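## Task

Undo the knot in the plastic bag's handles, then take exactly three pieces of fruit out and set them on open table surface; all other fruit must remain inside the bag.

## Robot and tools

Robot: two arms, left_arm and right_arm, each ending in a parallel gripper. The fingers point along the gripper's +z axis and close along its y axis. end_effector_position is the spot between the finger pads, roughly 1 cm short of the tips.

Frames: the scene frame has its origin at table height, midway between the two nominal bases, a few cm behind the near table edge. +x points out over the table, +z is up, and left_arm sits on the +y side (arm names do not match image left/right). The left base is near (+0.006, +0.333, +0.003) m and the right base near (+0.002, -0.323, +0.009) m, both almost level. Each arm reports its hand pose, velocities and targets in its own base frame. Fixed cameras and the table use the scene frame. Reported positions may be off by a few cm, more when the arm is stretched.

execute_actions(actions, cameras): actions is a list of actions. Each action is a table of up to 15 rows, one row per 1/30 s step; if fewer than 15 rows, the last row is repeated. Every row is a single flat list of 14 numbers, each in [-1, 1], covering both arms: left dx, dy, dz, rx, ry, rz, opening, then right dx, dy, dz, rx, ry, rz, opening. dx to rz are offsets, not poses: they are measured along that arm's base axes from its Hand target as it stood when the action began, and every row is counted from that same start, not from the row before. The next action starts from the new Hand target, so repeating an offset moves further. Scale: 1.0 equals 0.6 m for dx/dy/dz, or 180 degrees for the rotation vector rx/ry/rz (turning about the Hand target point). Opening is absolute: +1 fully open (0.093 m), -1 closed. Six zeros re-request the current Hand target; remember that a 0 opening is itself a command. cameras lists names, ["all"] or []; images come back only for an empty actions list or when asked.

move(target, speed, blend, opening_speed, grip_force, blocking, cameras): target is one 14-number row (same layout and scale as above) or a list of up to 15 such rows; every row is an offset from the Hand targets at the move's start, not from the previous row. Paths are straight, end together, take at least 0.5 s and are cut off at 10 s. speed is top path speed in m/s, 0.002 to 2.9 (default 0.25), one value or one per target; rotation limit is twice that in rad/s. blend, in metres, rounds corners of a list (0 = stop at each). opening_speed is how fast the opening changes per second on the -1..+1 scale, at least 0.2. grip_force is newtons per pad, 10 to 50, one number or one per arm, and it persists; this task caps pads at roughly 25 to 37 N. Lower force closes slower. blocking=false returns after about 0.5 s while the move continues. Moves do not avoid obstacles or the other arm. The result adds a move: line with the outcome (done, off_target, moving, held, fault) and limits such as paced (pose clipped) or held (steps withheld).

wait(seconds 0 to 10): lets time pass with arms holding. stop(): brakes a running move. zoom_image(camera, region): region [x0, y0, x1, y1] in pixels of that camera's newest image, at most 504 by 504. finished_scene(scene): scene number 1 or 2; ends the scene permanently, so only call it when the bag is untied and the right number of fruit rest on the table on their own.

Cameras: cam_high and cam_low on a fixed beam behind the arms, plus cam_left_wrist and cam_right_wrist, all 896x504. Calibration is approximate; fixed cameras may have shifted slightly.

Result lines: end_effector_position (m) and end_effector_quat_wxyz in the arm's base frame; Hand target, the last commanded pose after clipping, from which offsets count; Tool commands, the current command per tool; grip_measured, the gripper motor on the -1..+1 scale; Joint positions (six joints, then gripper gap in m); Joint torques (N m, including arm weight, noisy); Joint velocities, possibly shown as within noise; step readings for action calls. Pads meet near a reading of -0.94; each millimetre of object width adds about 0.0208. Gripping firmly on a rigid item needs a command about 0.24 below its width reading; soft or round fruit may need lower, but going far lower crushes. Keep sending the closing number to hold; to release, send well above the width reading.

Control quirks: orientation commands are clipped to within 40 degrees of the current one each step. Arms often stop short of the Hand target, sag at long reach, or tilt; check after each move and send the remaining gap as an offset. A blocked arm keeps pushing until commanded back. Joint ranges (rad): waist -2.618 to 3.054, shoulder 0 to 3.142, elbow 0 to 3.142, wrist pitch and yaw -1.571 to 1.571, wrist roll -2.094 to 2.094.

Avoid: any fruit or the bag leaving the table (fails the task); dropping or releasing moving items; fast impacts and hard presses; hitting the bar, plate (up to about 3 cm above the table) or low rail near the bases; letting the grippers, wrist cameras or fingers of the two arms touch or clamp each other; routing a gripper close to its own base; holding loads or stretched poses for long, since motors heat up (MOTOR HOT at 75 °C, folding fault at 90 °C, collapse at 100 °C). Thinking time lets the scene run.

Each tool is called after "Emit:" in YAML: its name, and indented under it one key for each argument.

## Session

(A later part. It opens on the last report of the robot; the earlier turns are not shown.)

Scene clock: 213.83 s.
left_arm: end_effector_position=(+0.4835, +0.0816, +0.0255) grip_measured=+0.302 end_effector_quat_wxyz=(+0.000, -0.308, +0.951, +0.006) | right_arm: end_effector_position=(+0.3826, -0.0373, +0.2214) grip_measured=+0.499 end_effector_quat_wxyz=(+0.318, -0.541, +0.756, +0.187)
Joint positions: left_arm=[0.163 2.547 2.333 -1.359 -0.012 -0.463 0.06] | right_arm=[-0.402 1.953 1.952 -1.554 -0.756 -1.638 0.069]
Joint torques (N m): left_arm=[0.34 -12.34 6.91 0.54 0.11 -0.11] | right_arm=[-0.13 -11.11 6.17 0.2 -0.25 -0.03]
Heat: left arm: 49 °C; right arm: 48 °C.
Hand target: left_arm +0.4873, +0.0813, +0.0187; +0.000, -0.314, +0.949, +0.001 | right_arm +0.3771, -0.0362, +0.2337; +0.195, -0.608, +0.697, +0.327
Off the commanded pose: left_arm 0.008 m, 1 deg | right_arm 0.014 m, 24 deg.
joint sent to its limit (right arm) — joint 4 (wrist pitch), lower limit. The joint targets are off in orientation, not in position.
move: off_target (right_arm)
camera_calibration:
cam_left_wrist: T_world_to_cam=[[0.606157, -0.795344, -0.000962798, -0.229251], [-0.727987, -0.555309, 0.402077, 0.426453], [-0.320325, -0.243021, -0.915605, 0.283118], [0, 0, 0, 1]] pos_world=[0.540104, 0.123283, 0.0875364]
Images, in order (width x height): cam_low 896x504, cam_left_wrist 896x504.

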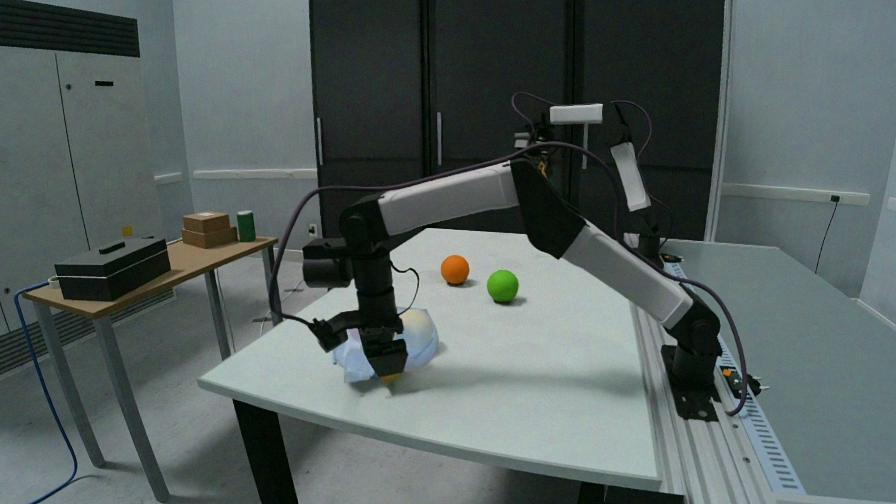

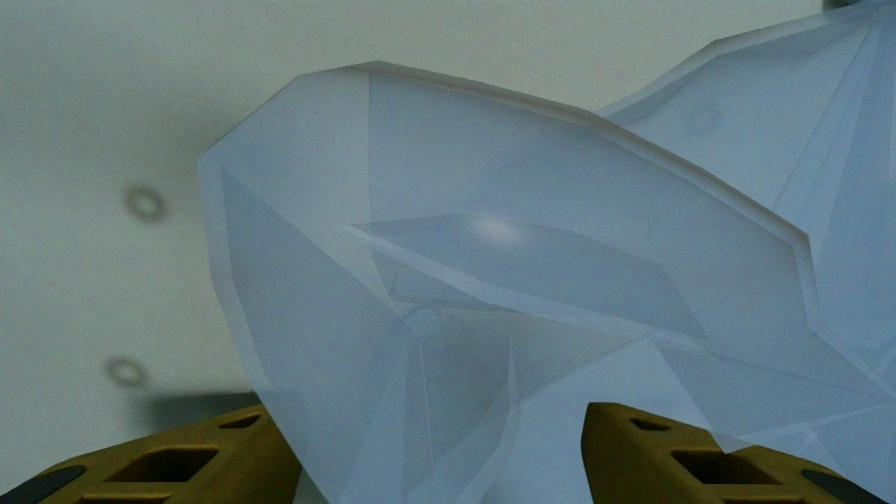

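Close, lift, and pull to -y.

Emit:
move:
  target:
    - [0,0,-0.01,0,0,0,0.3,0,0,0,0,0,0,0.5]
    - [0,0,-0.01,0,0,0,-1,0,0,0,0,0,0,0.5]
    - [0,0,0.12,0,0,0,-1,0,0,0,0,0,0,0.5]
    - [-0.05,-0.2,0.2,0,0,0,-1,0,0,0,0,0,0,0.5]
    - [-0.08,-0.35,0.2,0,0,0,-1,0,0,0,0,0,0,0.5]
  blend: [0,0,0.02,0.02,0]
  cameras: ["cam_low","cam_high","cam_left_wrist"]

Emit:
zoom_image:
  camera: "cam_low"
  region: [310, 200, 530, 400]

Scene clock: 217.83 s.
left_arm: end_effector_position=(+0.4458, -0.1295, +0.1297) grip_measured=-0.955 end_effector_quat_wxyz=(+0.029, -0.308, +0.951, -0.017) | right_arm: end_effector_position=(+0.3826, -0.0373, +0.2214) grip_measured=+0.499 end_effector_quat_wxyz=(+0.318, -0.541, +0.756, +0.187)
Joint positions: left_arm=[-0.284 2.353 2.398 -1.549 -0.005 -0.911 0] | right_arm=[-0.402 1.953 1.952 -1.554 -0.756 -1.638 0.069]
Joint torques (N m): left_arm=[0.14 -14.53 4.98 0.37 0 -0.11] | right_arm=[-0.08 -11.15 6.04 0.19 -0.25 -0.04]
Heat: left arm: 50 °C; right arm: 48 °C.
Hand target: left_arm +0.4393, -0.1286, +0.1386; +0.000, -0.314, +0.949, +0.001 | right_arm +0.3771, -0.0362, +0.2337; +0.195, -0.608, +0.697, +0.327
Off the commanded pose: left_arm 0.011 m, 4 deg | right_arm 0.014 m, 24 deg.
joint sent to its limit (left arm) — joint 4 (wrist pitch), lower limit. The joint targets are off in orientation, not in position.
joint sent to its limit (right arm) — joint 4 (wrist pitch), lower limit. The joint targets are off in orientation, not in position.
move: off_target (left_arm, right_arm); target 2's new opening was sent with left_arm's hand 0.013 m and 1 deg from that target
camera_calibration:
cam_left_wrist: T_world_to_cam=[[0.605152, -0.79377, 0.0609949, -0.381553], [-0.753646, -0.546502, 0.365176, 0.257237], [-0.256532, -0.266956, -0.928938, 0.285265], [0, 0, 0, 1]] pos_world=[0.497943, -0.0861317, 0.194329]
Images, in order (width x height): cam_high 896x504, cam_low 896x504, cam_left_wrist 896x504.

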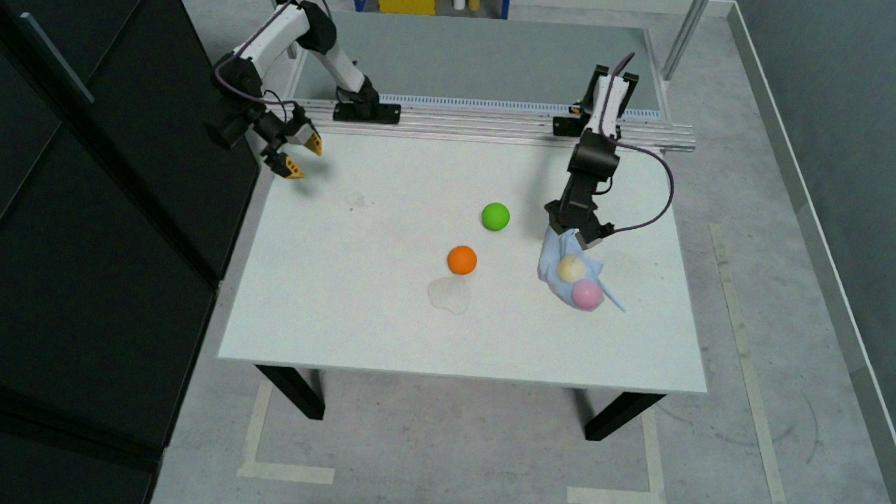

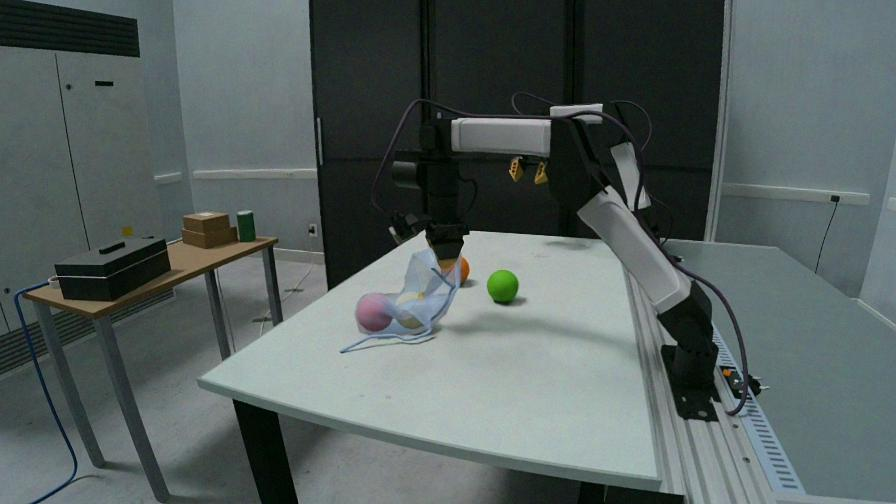

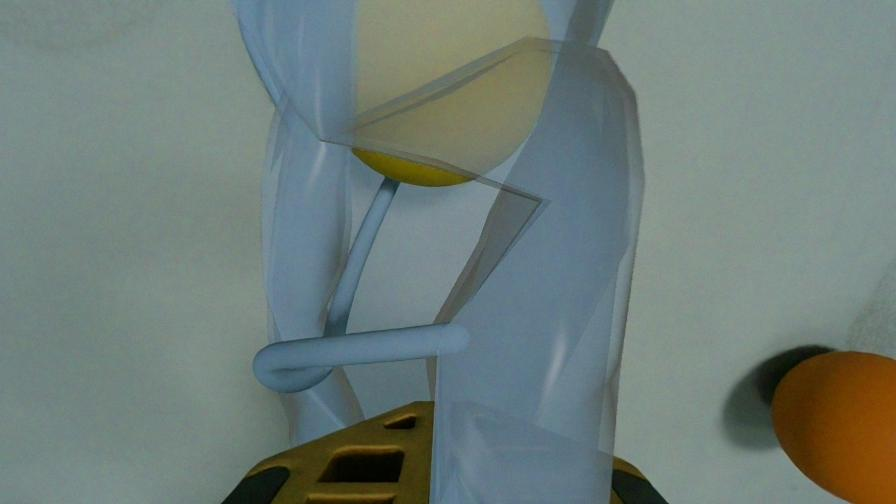

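Scaled by 2.291 from the camera's 896x504 image, which has a finer 1280x720 frame.

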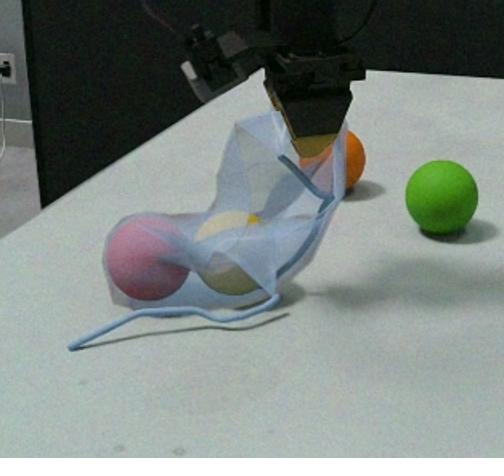

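Emit:
move:
  target:
    - [-0.08,-0.06,-0.15,0,0,0,-1,0,0,0,0,0,0,0.5]
    - [-0.08,-0.06,-0.15,0,0,0,0.0,0,0,0,0,0,0,0.5]
    - [-0.08,-0.06,0,0,0,0,0,0,0,0,0,0,0,0.5]
    - [-0.05,0,0.25,0,0,-0.7,0.5,0,0,0,0,0,0,0.5]
  cameras: ["cam_low","cam_high","cam_left_wrist"]

Emit:
zoom_image:
  camera: "cam_low"
  region: [310, 230, 530, 400]

Emit:
zoom_image:
  camera: "cam_high"
  region: [500, 190, 660, 340]

Scene clock: 227.73 s.
left_arm: end_effector_position=(+0.4156, -0.1298, +0.2707) grip_measured=+0.498 end_effector_quat_wxyz=(+0.172, +0.685, +0.702, +0.089) | right_arm: end_effector_position=(+0.3826, -0.0373, +0.2214) grip_measured=+0.499 end_effector_quat_wxyz=(+0.318, -0.541, +0.756, +0.187)
Joint positions: left_arm=[-0.304 2.029 2.4 -1.552 -0.003 1.243 0.069] | right_arm=[-0.402 1.953 1.952 -1.554 -0.756 -1.638 0.069]
Joint torques (N m): left_arm=[0.21 -12.23 7.35 1.03 0.12 0.11] | right_arm=[-0.12 -11.12 6.11 0.18 -0.27 -0.02]
Heat: left arm: 51 °C; right arm: 49 °C.
Hand target: left_arm +0.4092, -0.1286, +0.2887; +0.001, +0.703, +0.711, +0.000 | right_arm +0.3771, -0.0362, +0.2337; +0.195, -0.608, +0.697, +0.327
Off the commanded pose: left_arm 0.019 m, 22 deg | right_arm 0.014 m, 24 deg.
joint sent to its limit (left arm) — joint 4 (wrist pitch), lower limit. The joint targets are off in orientation, not in position.
joint sent to its limit (right arm) — joint 4 (wrist pitch), lower limit. The joint targets are off in orientation, not in position.
move: off_target (left_arm, right_arm); target 4's new opening was sent with left_arm's hand 0.019 m and 22 deg from that target
camera_calibration:
cam_left_wrist: T_world_to_cam=[[-0.935178, -0.069483, -0.347296, 0.472482], [-0.166749, 0.951469, 0.258653, 0.162161], [0.312469, 0.299798, -0.901379, 0.238044], [0, 0, 0, 1]] pos_world=[0.394514, -0.192827, 0.336716]
Images, in order (width x height): cam_high 896x504, cam_low 896x504, cam_left_wrist 896x504.

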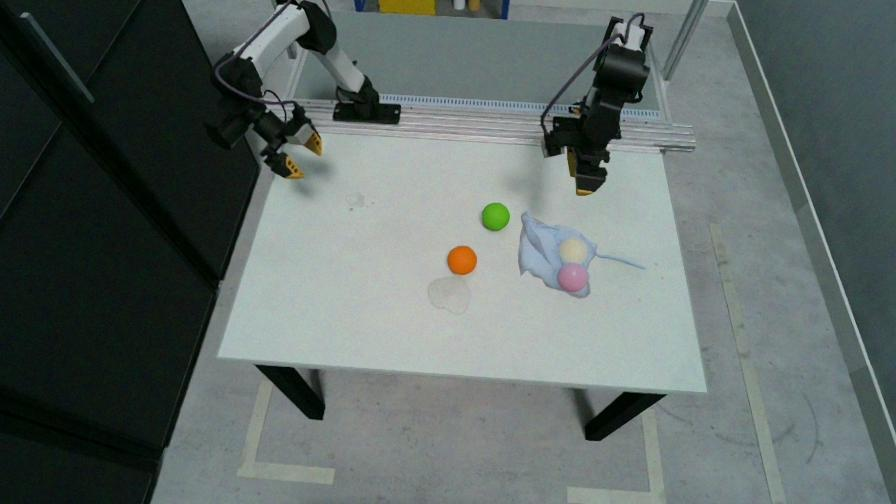

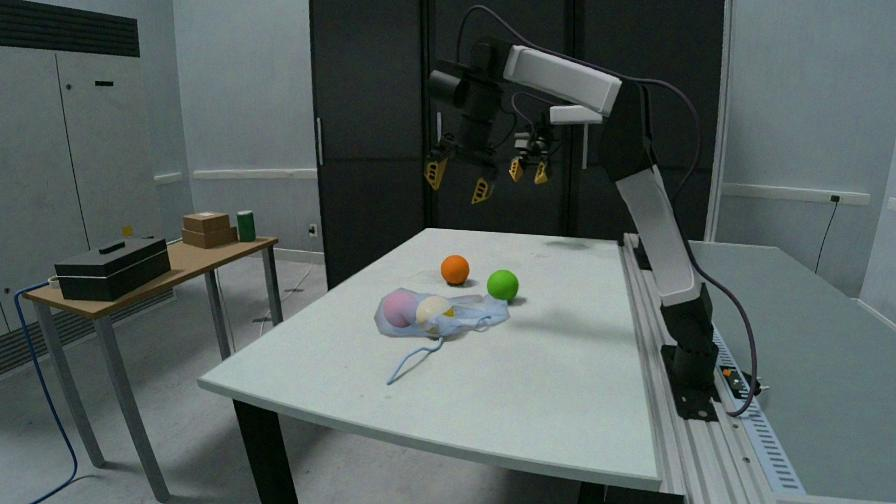

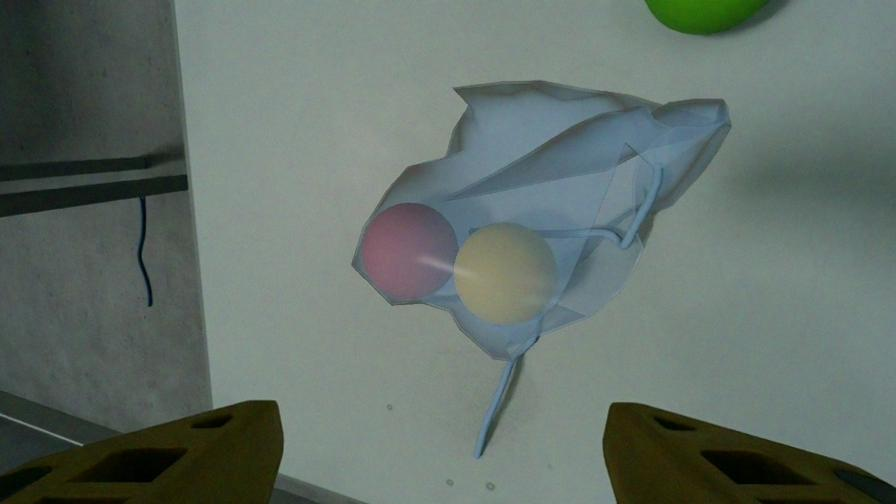

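Scaled by 2.291 from the camera's 896x504 image, which has a finer 1280x720 frame.

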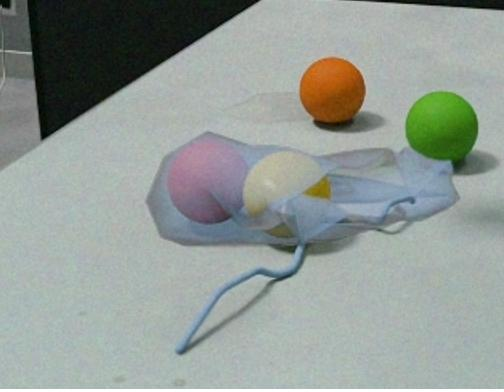

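Scaled by 3.150 from the camera's 896x504 image, which has a finer 1280x720 frame.

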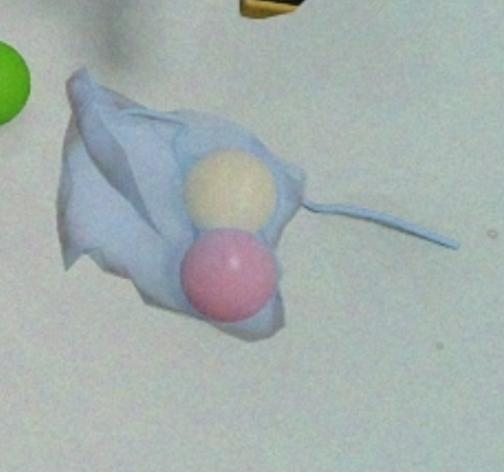

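Emit:
move:
  target:
    - [0.045,0.195,-0.25,0,0,0,0.0,0,0,0,0,0,0,0.5]
    - [0.045,0.195,-0.46,0,0,0,0.0,0,0,0,0,0,0,0.5]
    - [0.045,0.195,-0.46,0,0,0,-1,0,0,0,0,0,0,0.5]
    - [0.06,0.195,-0.24,0,0,0,-1,0,0,0,0,0,0,0.5]
    - [0.16,0.17,-0.2,0,0,0,-1,0,0,0,0,0,0,0.5]
  cameras: ["cam_low","cam_high","cam_left_wrist"]

Emit:
zoom_image:
  camera: "cam_low"
  region: [310, 230, 530, 400]

Emit:
zoom_image:
  camera: "cam_high"
  region: [500, 190, 660, 340]

Scene clock: 234.27 s.
left_arm: end_effector_position=(+0.5027, -0.0223, +0.1743) grip_measured=-0.973 end_effector_quat_wxyz=(+0.100, +0.698, +0.704, +0.086) | right_arm: end_effector_position=(+0.3826, -0.0373, +0.2214) grip_measured=+0.499 end_effector_quat_wxyz=(+0.318, -0.541, +0.756, +0.187)
Joint positions: left_arm=[-0.042 2.416 2.67 -1.559 0.008 1.52 0] | right_arm=[-0.402 1.953 1.952 -1.554 -0.756 -1.638 0.069]
Joint torques (N m): left_arm=[-0.68 -10.93 7.71 0.82 0 -0.11] | right_arm=[-0.06 -11.11 6.12 0.19 -0.26 -0.02]
Heat: left arm: 51 °C; right arm: 49 °C.
Hand target: left_arm +0.5053, -0.0266, +0.1687; +0.001, +0.703, +0.711, +0.000 | right_arm +0.3771, -0.0362, +0.2337; +0.195, -0.608, +0.697, +0.327
Off the commanded pose: left_arm 0.008 m, 15 deg | right_arm 0.014 m, 24 deg.
joint sent to its limit (left arm) — joint 4 (wrist pitch), lower limit. The joint targets are off in orientation, not in position.
joint sent to its limit (right arm) — joint 4 (wrist pitch), lower limit. The joint targets are off in orientation, not in position.
move: off_target (left_arm, right_arm); target 3's new opening was sent with left_arm's hand 0.011 m and 1 deg from that target
camera_calibration:
cam_left_wrist: T_world_to_cam=[[-0.967338, -0.0362499, -0.250884, 0.528123], [-0.129681, 0.921171, 0.366915, 0.0612011], [0.217806, 0.387466, -0.895785, 0.14026], [0, 0, 0, 1]] pos_world=[0.48826, -0.0915784, 0.235685]
Images, in order (width x height): cam_high 896x504, cam_low 896x504, cam_left_wrist 896x504.

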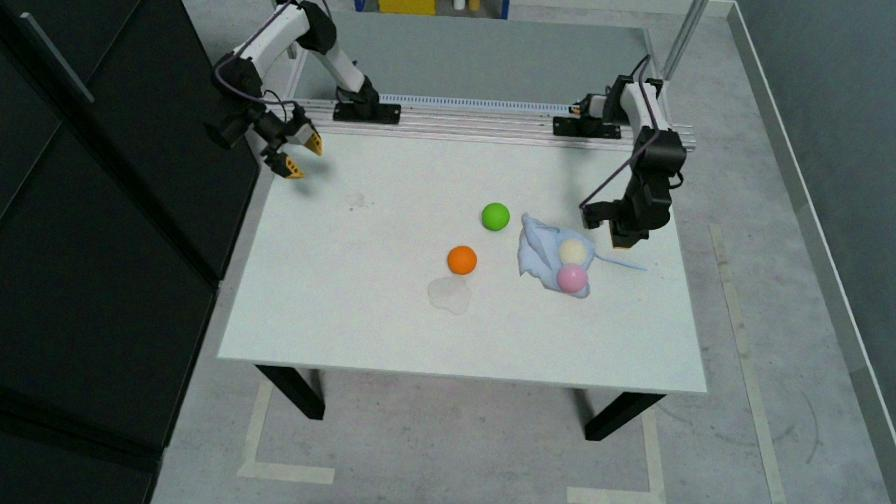

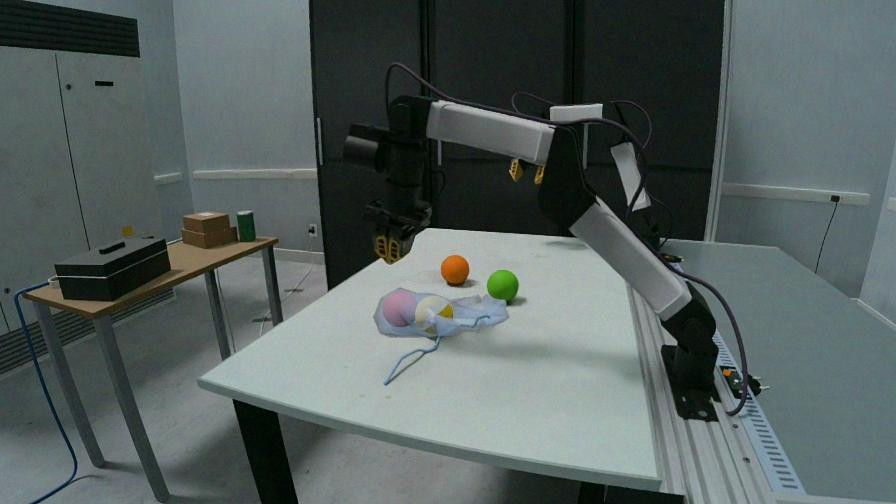

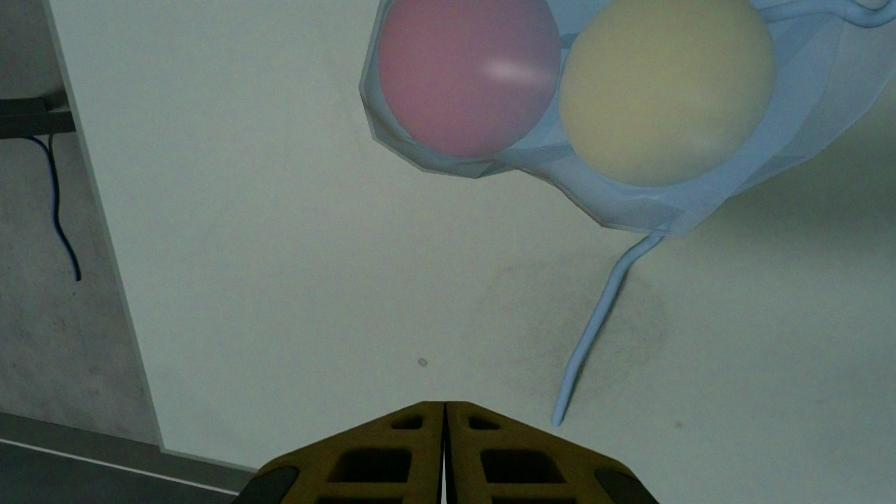

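Scaled by 2.291 from the camera's 896x504 image, which has a finer 1280x720 frame.

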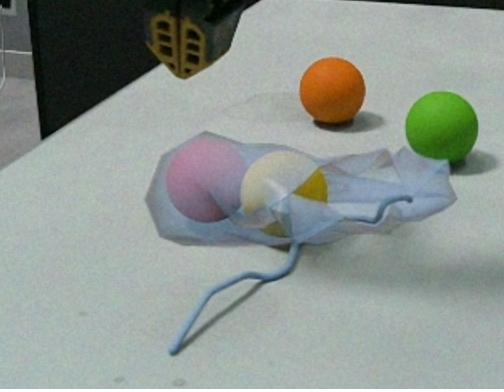

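Scaled by 3.150 from the camera's 896x504 image, which has a finer 1280x720 frame.

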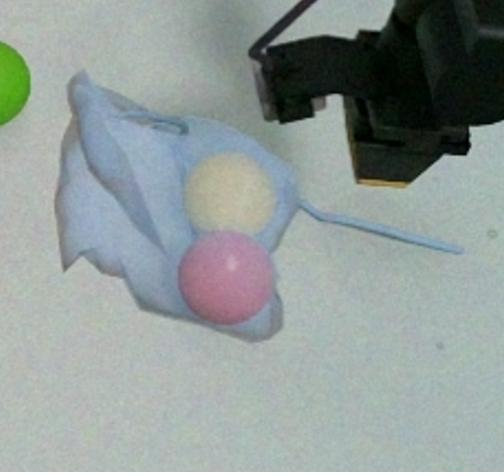

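Emit:
move:
  target:
    - [-0.08,0.06,-0.2,0,0,0,0.0,0,0,0,0,0,0,0.5]
    - [-0.08,0.06,-0.274,0,0,0,0.0,0,0,0,0,0,0,0.5]
    - [-0.08,0.06,-0.274,0,0,0,-1,0,0,0,0,0,0,0.5]
    - [-0.06,0.06,-0.1,0,0,0,-1,0,0,0,0,0,0,0.5]
    - [0.1,0.02,-0.02,0,0,0,-1,0,0,0,0,0,0,0.5]
  speed: 0.2
  cameras: ["cam_low","cam_high","cam_left_wrist"]

Emit:
zoom_image:
  camera: "cam_low"
  region: [310, 230, 530, 400]

Emit:
zoom_image:
  camera: "cam_high"
  region: [500, 190, 660, 340]

Scene clock: 240.63 s.
left_arm: end_effector_position=(+0.5580, -0.0103, +0.1632) grip_measured=-0.938 end_effector_quat_wxyz=(+0.154, +0.689, +0.694, +0.142) | right_arm: end_effector_position=(+0.3826, -0.0373, +0.2214) grip_measured=+0.499 end_effector_quat_wxyz=(+0.318, -0.541, +0.756, +0.187)
Joint positions: left_arm=[-0.016 2.56 2.843 -1.433 0.009 1.547 0] | right_arm=[-0.402 1.953 1.952 -1.554 -0.756 -1.638 0.069]
Joint torques (N m): left_arm=[-0.61 -11.52 7.77 1.33 -0.02 -0.13] | right_arm=[-0.09 -11.06 6.11 0.2 -0.24 -0.05]
Heat: left arm: 51 °C; right arm: 49 °C.
Hand target: left_arm +0.5653, -0.0147, +0.1565; +0.001, +0.703, +0.711, +0.000 | right_arm +0.3771, -0.0362, +0.2337; +0.195, -0.608, +0.697, +0.327
Off the commanded pose: left_arm 0.011 m, 24 deg | right_arm 0.014 m, 24 deg.
elbow stopped short (left arm): the move would have taken joint 3 (elbow) straighter than the controller allows.
joint sent to its limit (right arm) — joint 4 (wrist pitch), lower limit. The joint targets are off in orientation, not in position.
move: off_target (left_arm, right_arm); target 3's new opening was sent with left_arm's hand 0.019 m and 4 deg from that target
camera_calibration:
cam_left_wrist: T_world_to_cam=[[-0.916751, -0.0350906, -0.397915, 0.575034], [-0.185392, 0.919731, 0.346013, 0.0958322], [0.353833, 0.390978, -0.849669, 0.0302185], [0, 0, 0, 1]] pos_world=[0.534237, -0.0797764, 0.221331]
Images, in order (width x height): cam_high 896x504, cam_low 896x504, cam_left_wrist 896x504.

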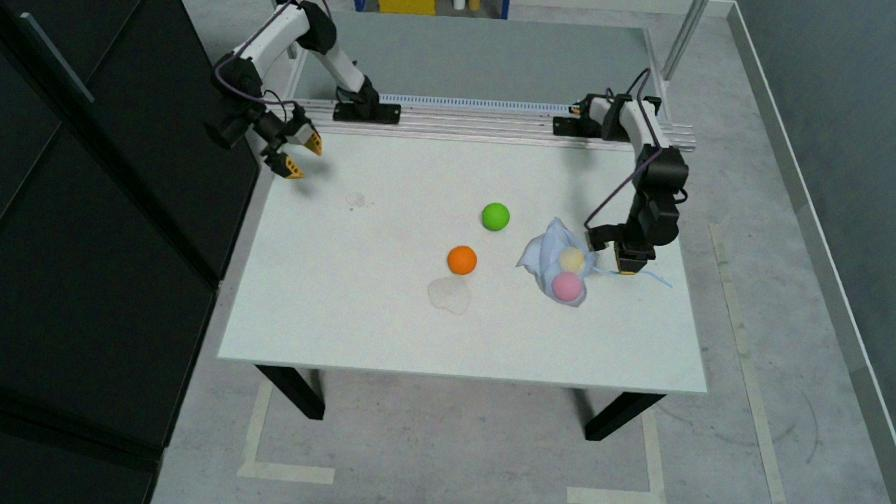

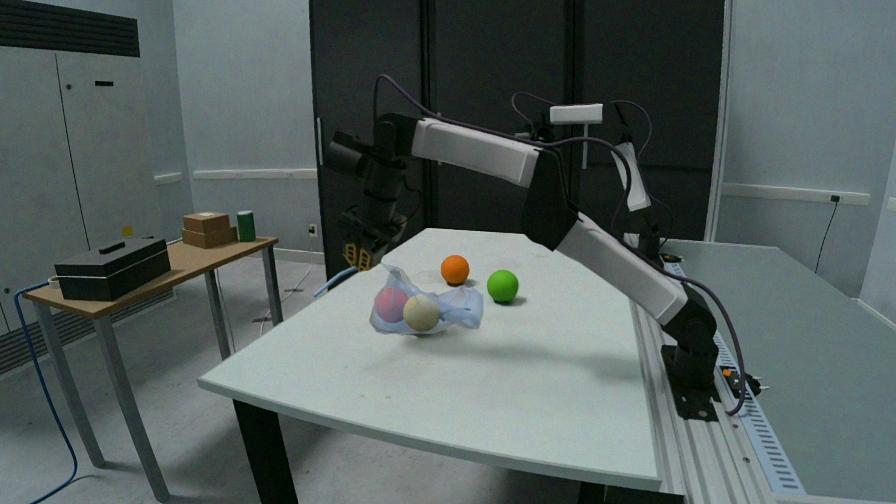

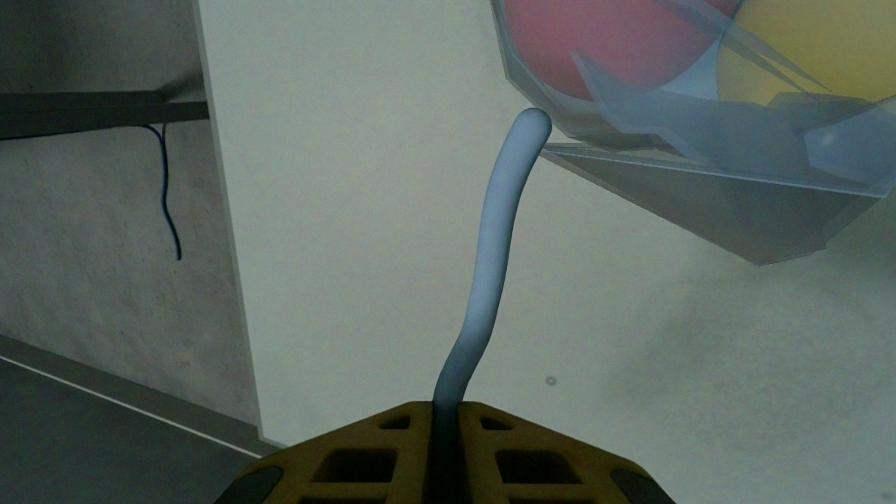

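Scaled by 2.291 from the camera's 896x504 image, which has a finer 1280x720 frame.

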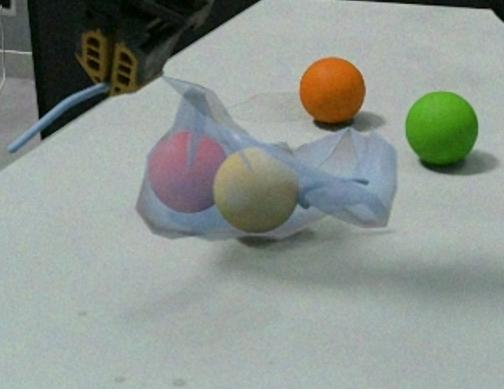

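Scaled by 3.150 from the camera's 896x504 image, which has a finer 1280x720 frame.

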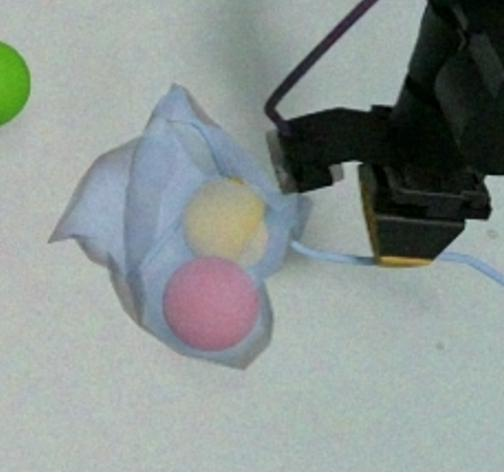

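Emit:
move:
  target:
    - [0,-0.18,0.02,0,0,0,-1,0,0,0,0,0,0,0.5]
    - [-0.0,-0.22,-0.14,0,0,0,-1,0,0,0,0,0,0,0.5]
    - [-0.0,-0.22,-0.14,0,0,0,-0.5,0,0,0,0,0,0,0.5]
    - [0,-0.25,0,0,0,0,-0.5,0,0,0,0,0,0,0.5]
    - [-0.22,-0.22,0.22,0,0,0,0.5,0,0,0,0,0,0,0.5]
  cameras: ["cam_low","cam_high","cam_left_wrist"]

Emit:
zoom_image:
  camera: "cam_low"
  region: [310, 230, 530, 400]

Emit:
zoom_image:
  camera: "cam_high"
  region: [500, 190, 660, 340]

Scene clock: 248.17 s.
left_arm: end_effector_position=(+0.4424, -0.1422, +0.2875) grip_measured=+0.498 end_effector_quat_wxyz=(+0.212, +0.683, +0.689, +0.115) | right_arm: end_effector_position=(+0.3826, -0.0373, +0.2214) grip_measured=+0.499 end_effector_quat_wxyz=(+0.318, -0.541, +0.756, +0.187)
Joint positions: left_arm=[-0.316 2.126 2.593 -1.55 -0.015 1.25 0.069] | right_arm=[-0.402 1.953 1.952 -1.554 -0.756 -1.638 0.069]
Joint torques (N m): left_arm=[-0.83 -11.78 4.14 1.17 0.14 -0.13] | right_arm=[-0.06 -11.02 6.11 0.19 -0.24 -0.02]
Heat: left arm: 52 °C; right arm: 49 °C.
Hand target: left_arm +0.4333, -0.1466, +0.2885; +0.001, +0.703, +0.711, +0.000 | right_arm +0.3771, -0.0362, +0.2337; +0.195, -0.608, +0.697, +0.327
Off the commanded pose: left_arm 0.010 m, 28 deg | right_arm 0.014 m, 24 deg.
elbow stopped short (left arm): the move would have taken joint 3 (elbow) straighter than the controller allows.
joint sent to its limit (left arm) — joint 4 (wrist pitch), lower limit. The joint targets are off in orientation, not in position.
joint sent to its limit (right arm) — joint 4 (wrist pitch), lower limit. The joint targets are off in orientation, not in position.
move: off_target (left_arm, right_arm); target 3's new opening was sent with left_arm's hand 0.021 m and 21 deg from that target; target 5's new opening was sent with left_arm's hand 0.010 m and 28 deg from that target
camera_calibration:
cam_left_wrist: T_world_to_cam=[[-0.897656, -0.0635309, -0.436094, 0.512309], [-0.177532, 0.957839, 0.225893, 0.18911], [0.403356, 0.280195, -0.871088, 0.196826], [0, 0, 0, 1]] pos_world=[0.414059, -0.203739, 0.352149]
Images, in order (width x height): cam_high 896x504, cam_low 896x504, cam_left_wrist 896x504.

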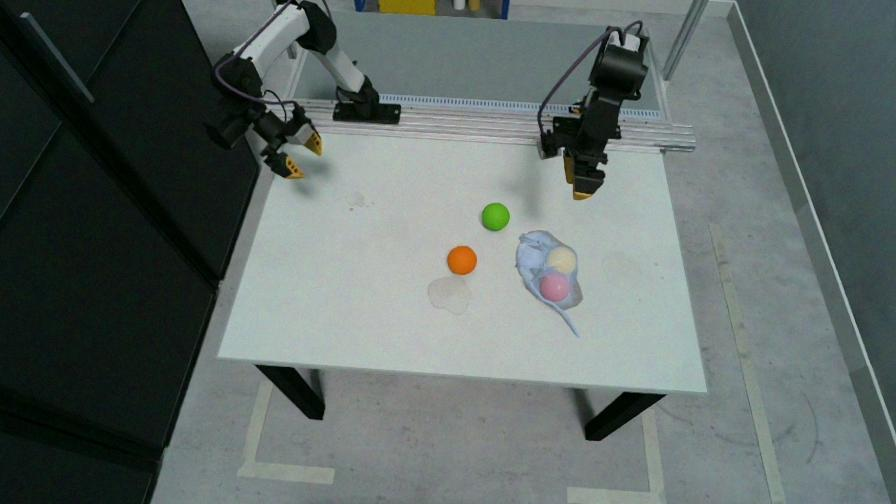

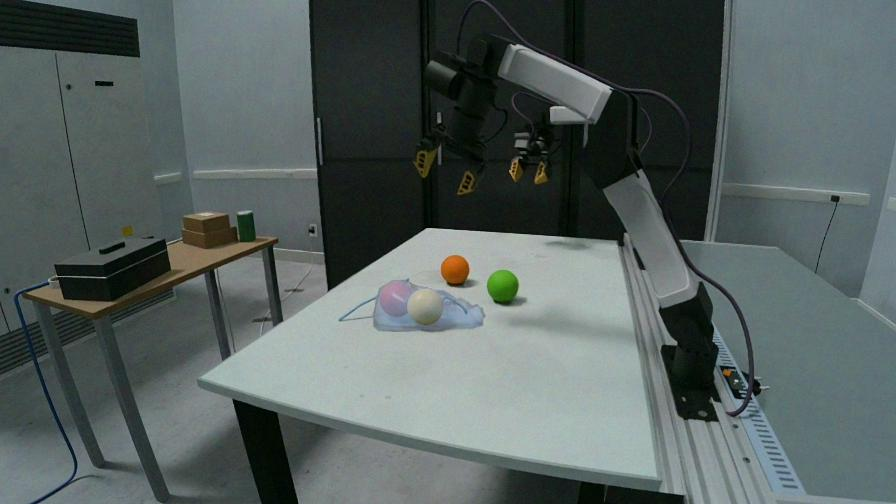

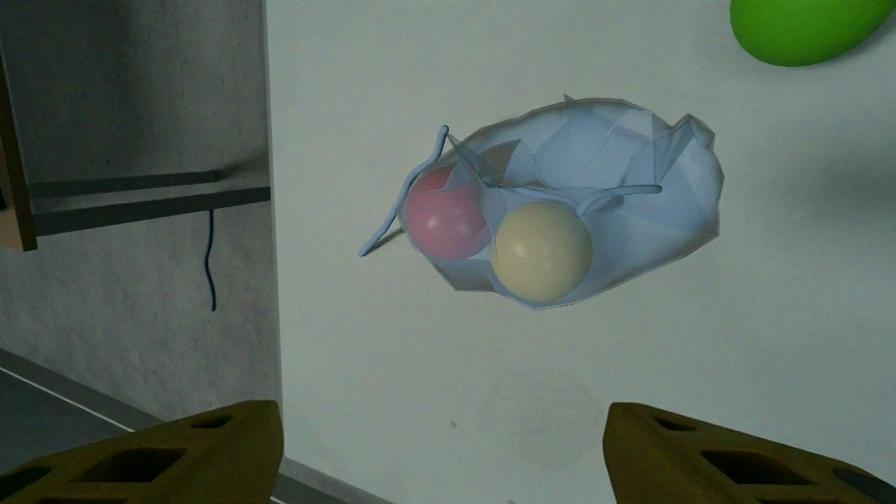

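Scaled by 2.291 from the camera's 896x504 image, which has a finer 1280x720 frame.

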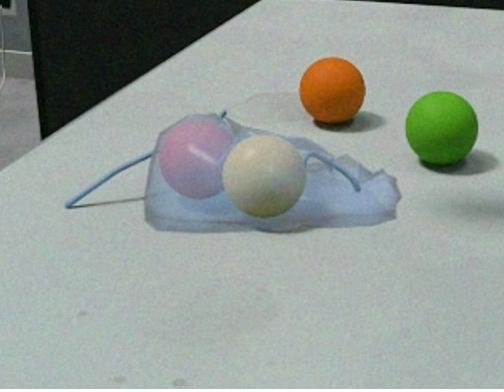

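Scaled by 3.150 from the camera's 896x504 image, which has a finer 1280x720 frame.

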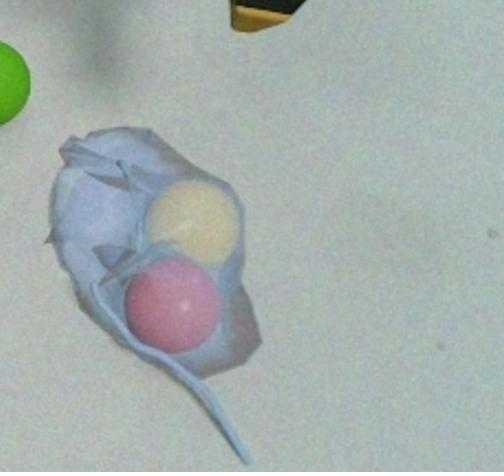

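Emit:
move:
  target:
    - [0.005,-0.04,-0.25,0,0,0.5,0.1,0,0,0,0,0,0,0.5]
    - [0.005,-0.04,-0.45,0,0,0.5,0.1,0,0,0,0,0,0,0.5]
    - [0.005,-0.04,-0.45,0,0,0.5,-1,0,0,0,0,0,0,0.5]
    - [0.01,0,-0.3,0,0,0.5,-1,0,0,0,0,0,0,0.5]
    - [0.03,0.22,-0.25,0,0,0.5,-1,0,0,0,0,0,0,0.5]
  cameras: ["cam_low","cam_high","cam_left_wrist"]

Emit:
zoom_image:
  camera: "cam_low"
  region: [310, 230, 530, 400]

Emit:
zoom_image:
  camera: "cam_high"
  region: [500, 190, 660, 340]

Scene clock: 257.73 s.
left_arm: end_effector_position=(+0.4582, -0.0086, +0.1262) grip_measured=-0.921 end_effector_quat_wxyz=(+0.022, -0.017, +1.000, +0.004) | right_arm: end_effector_position=(+0.3826, -0.0373, +0.2214) grip_measured=+0.499 end_effector_quat_wxyz=(+0.318, -0.541, +0.756, +0.187)
Joint positions: left_arm=[-0.022 2.343 2.366 -1.55 -0.01 -0.056 0.001] | right_arm=[-0.402 1.953 1.952 -1.554 -0.756 -1.638 0.069]
Joint torques (N m): left_arm=[-0.66 -15.17 4.89 0.35 0.1 0.15] | right_arm=[-0.06 -11.17 6.16 0.18 -0.26 -0.01]
Heat: left arm: 52 °C; right arm: 50 °C.
Hand target: left_arm +0.4513, -0.0147, +0.1386; +0.000, -0.005, +1.000, +0.001 | right_arm +0.3771, -0.0362, +0.2337; +0.195, -0.608, +0.697, +0.327
Off the commanded pose: left_arm 0.015 m, 3 deg | right_arm 0.014 m, 24 deg.
joint sent to its limit (left arm) — joint 4 (wrist pitch), lower limit. The joint targets are off in orientation, not in position.
joint sent to its limit (right arm) — joint 4 (wrist pitch), lower limit. The joint targets are off in orientation, not in position.
move: off_target (left_arm, right_arm)
camera_calibration:
cam_left_wrist: T_world_to_cam=[[0.0594165, -0.998223, 0.00448038, -0.0374659], [-0.92961, -0.0536959, 0.364612, 0.418873], [-0.363724, -0.025829, -0.931149, 0.368892], [0, 0, 0, 1]] pos_world=[0.52579, -0.00537941, 0.190935]
Images, in order (width x height): cam_high 896x504, cam_low 896x504, cam_left_wrist 896x504.

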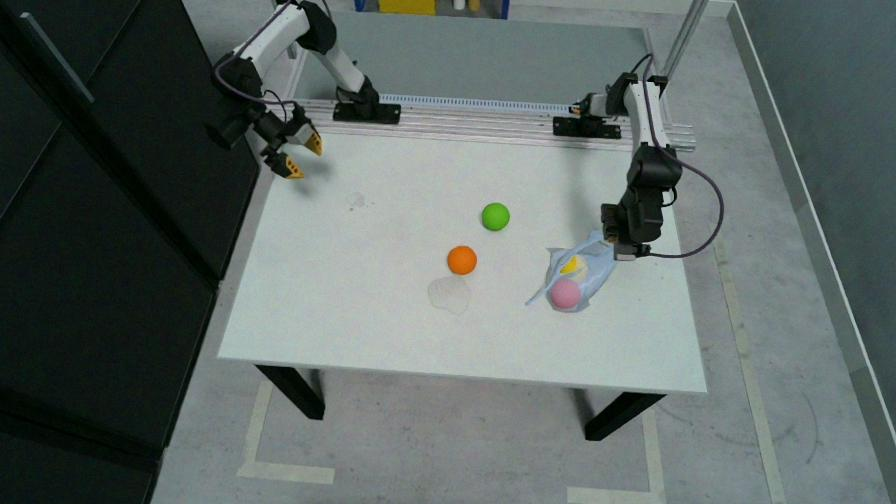

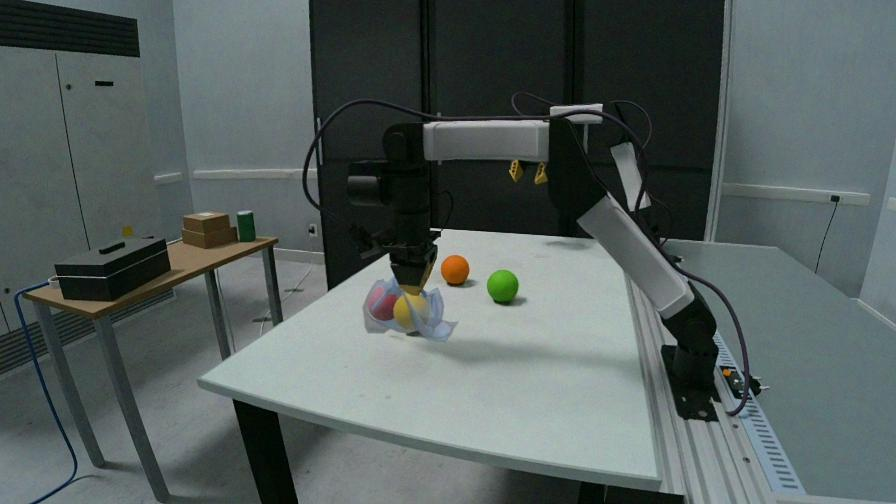

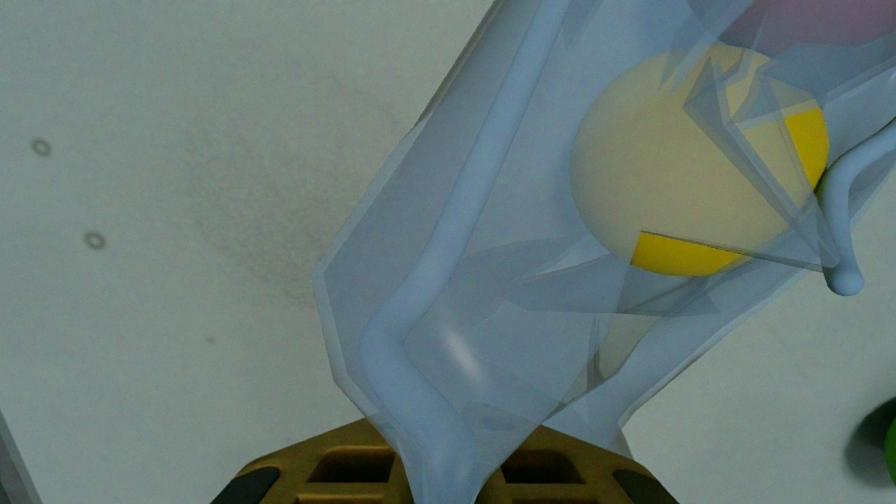

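Scaled by 2.291 from the camera's 896x504 image, which has a finer 1280x720 frame.

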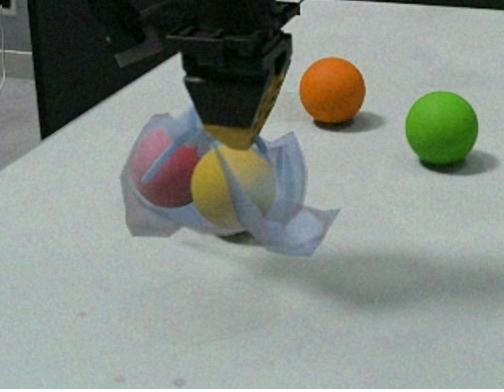

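Scaled by 3.150 from the camera's 896x504 image, which has a finer 1280x720 frame.

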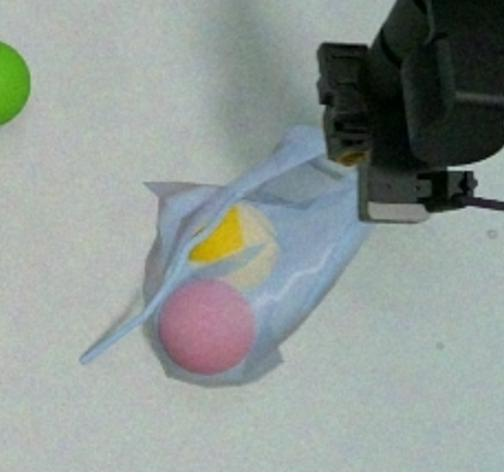

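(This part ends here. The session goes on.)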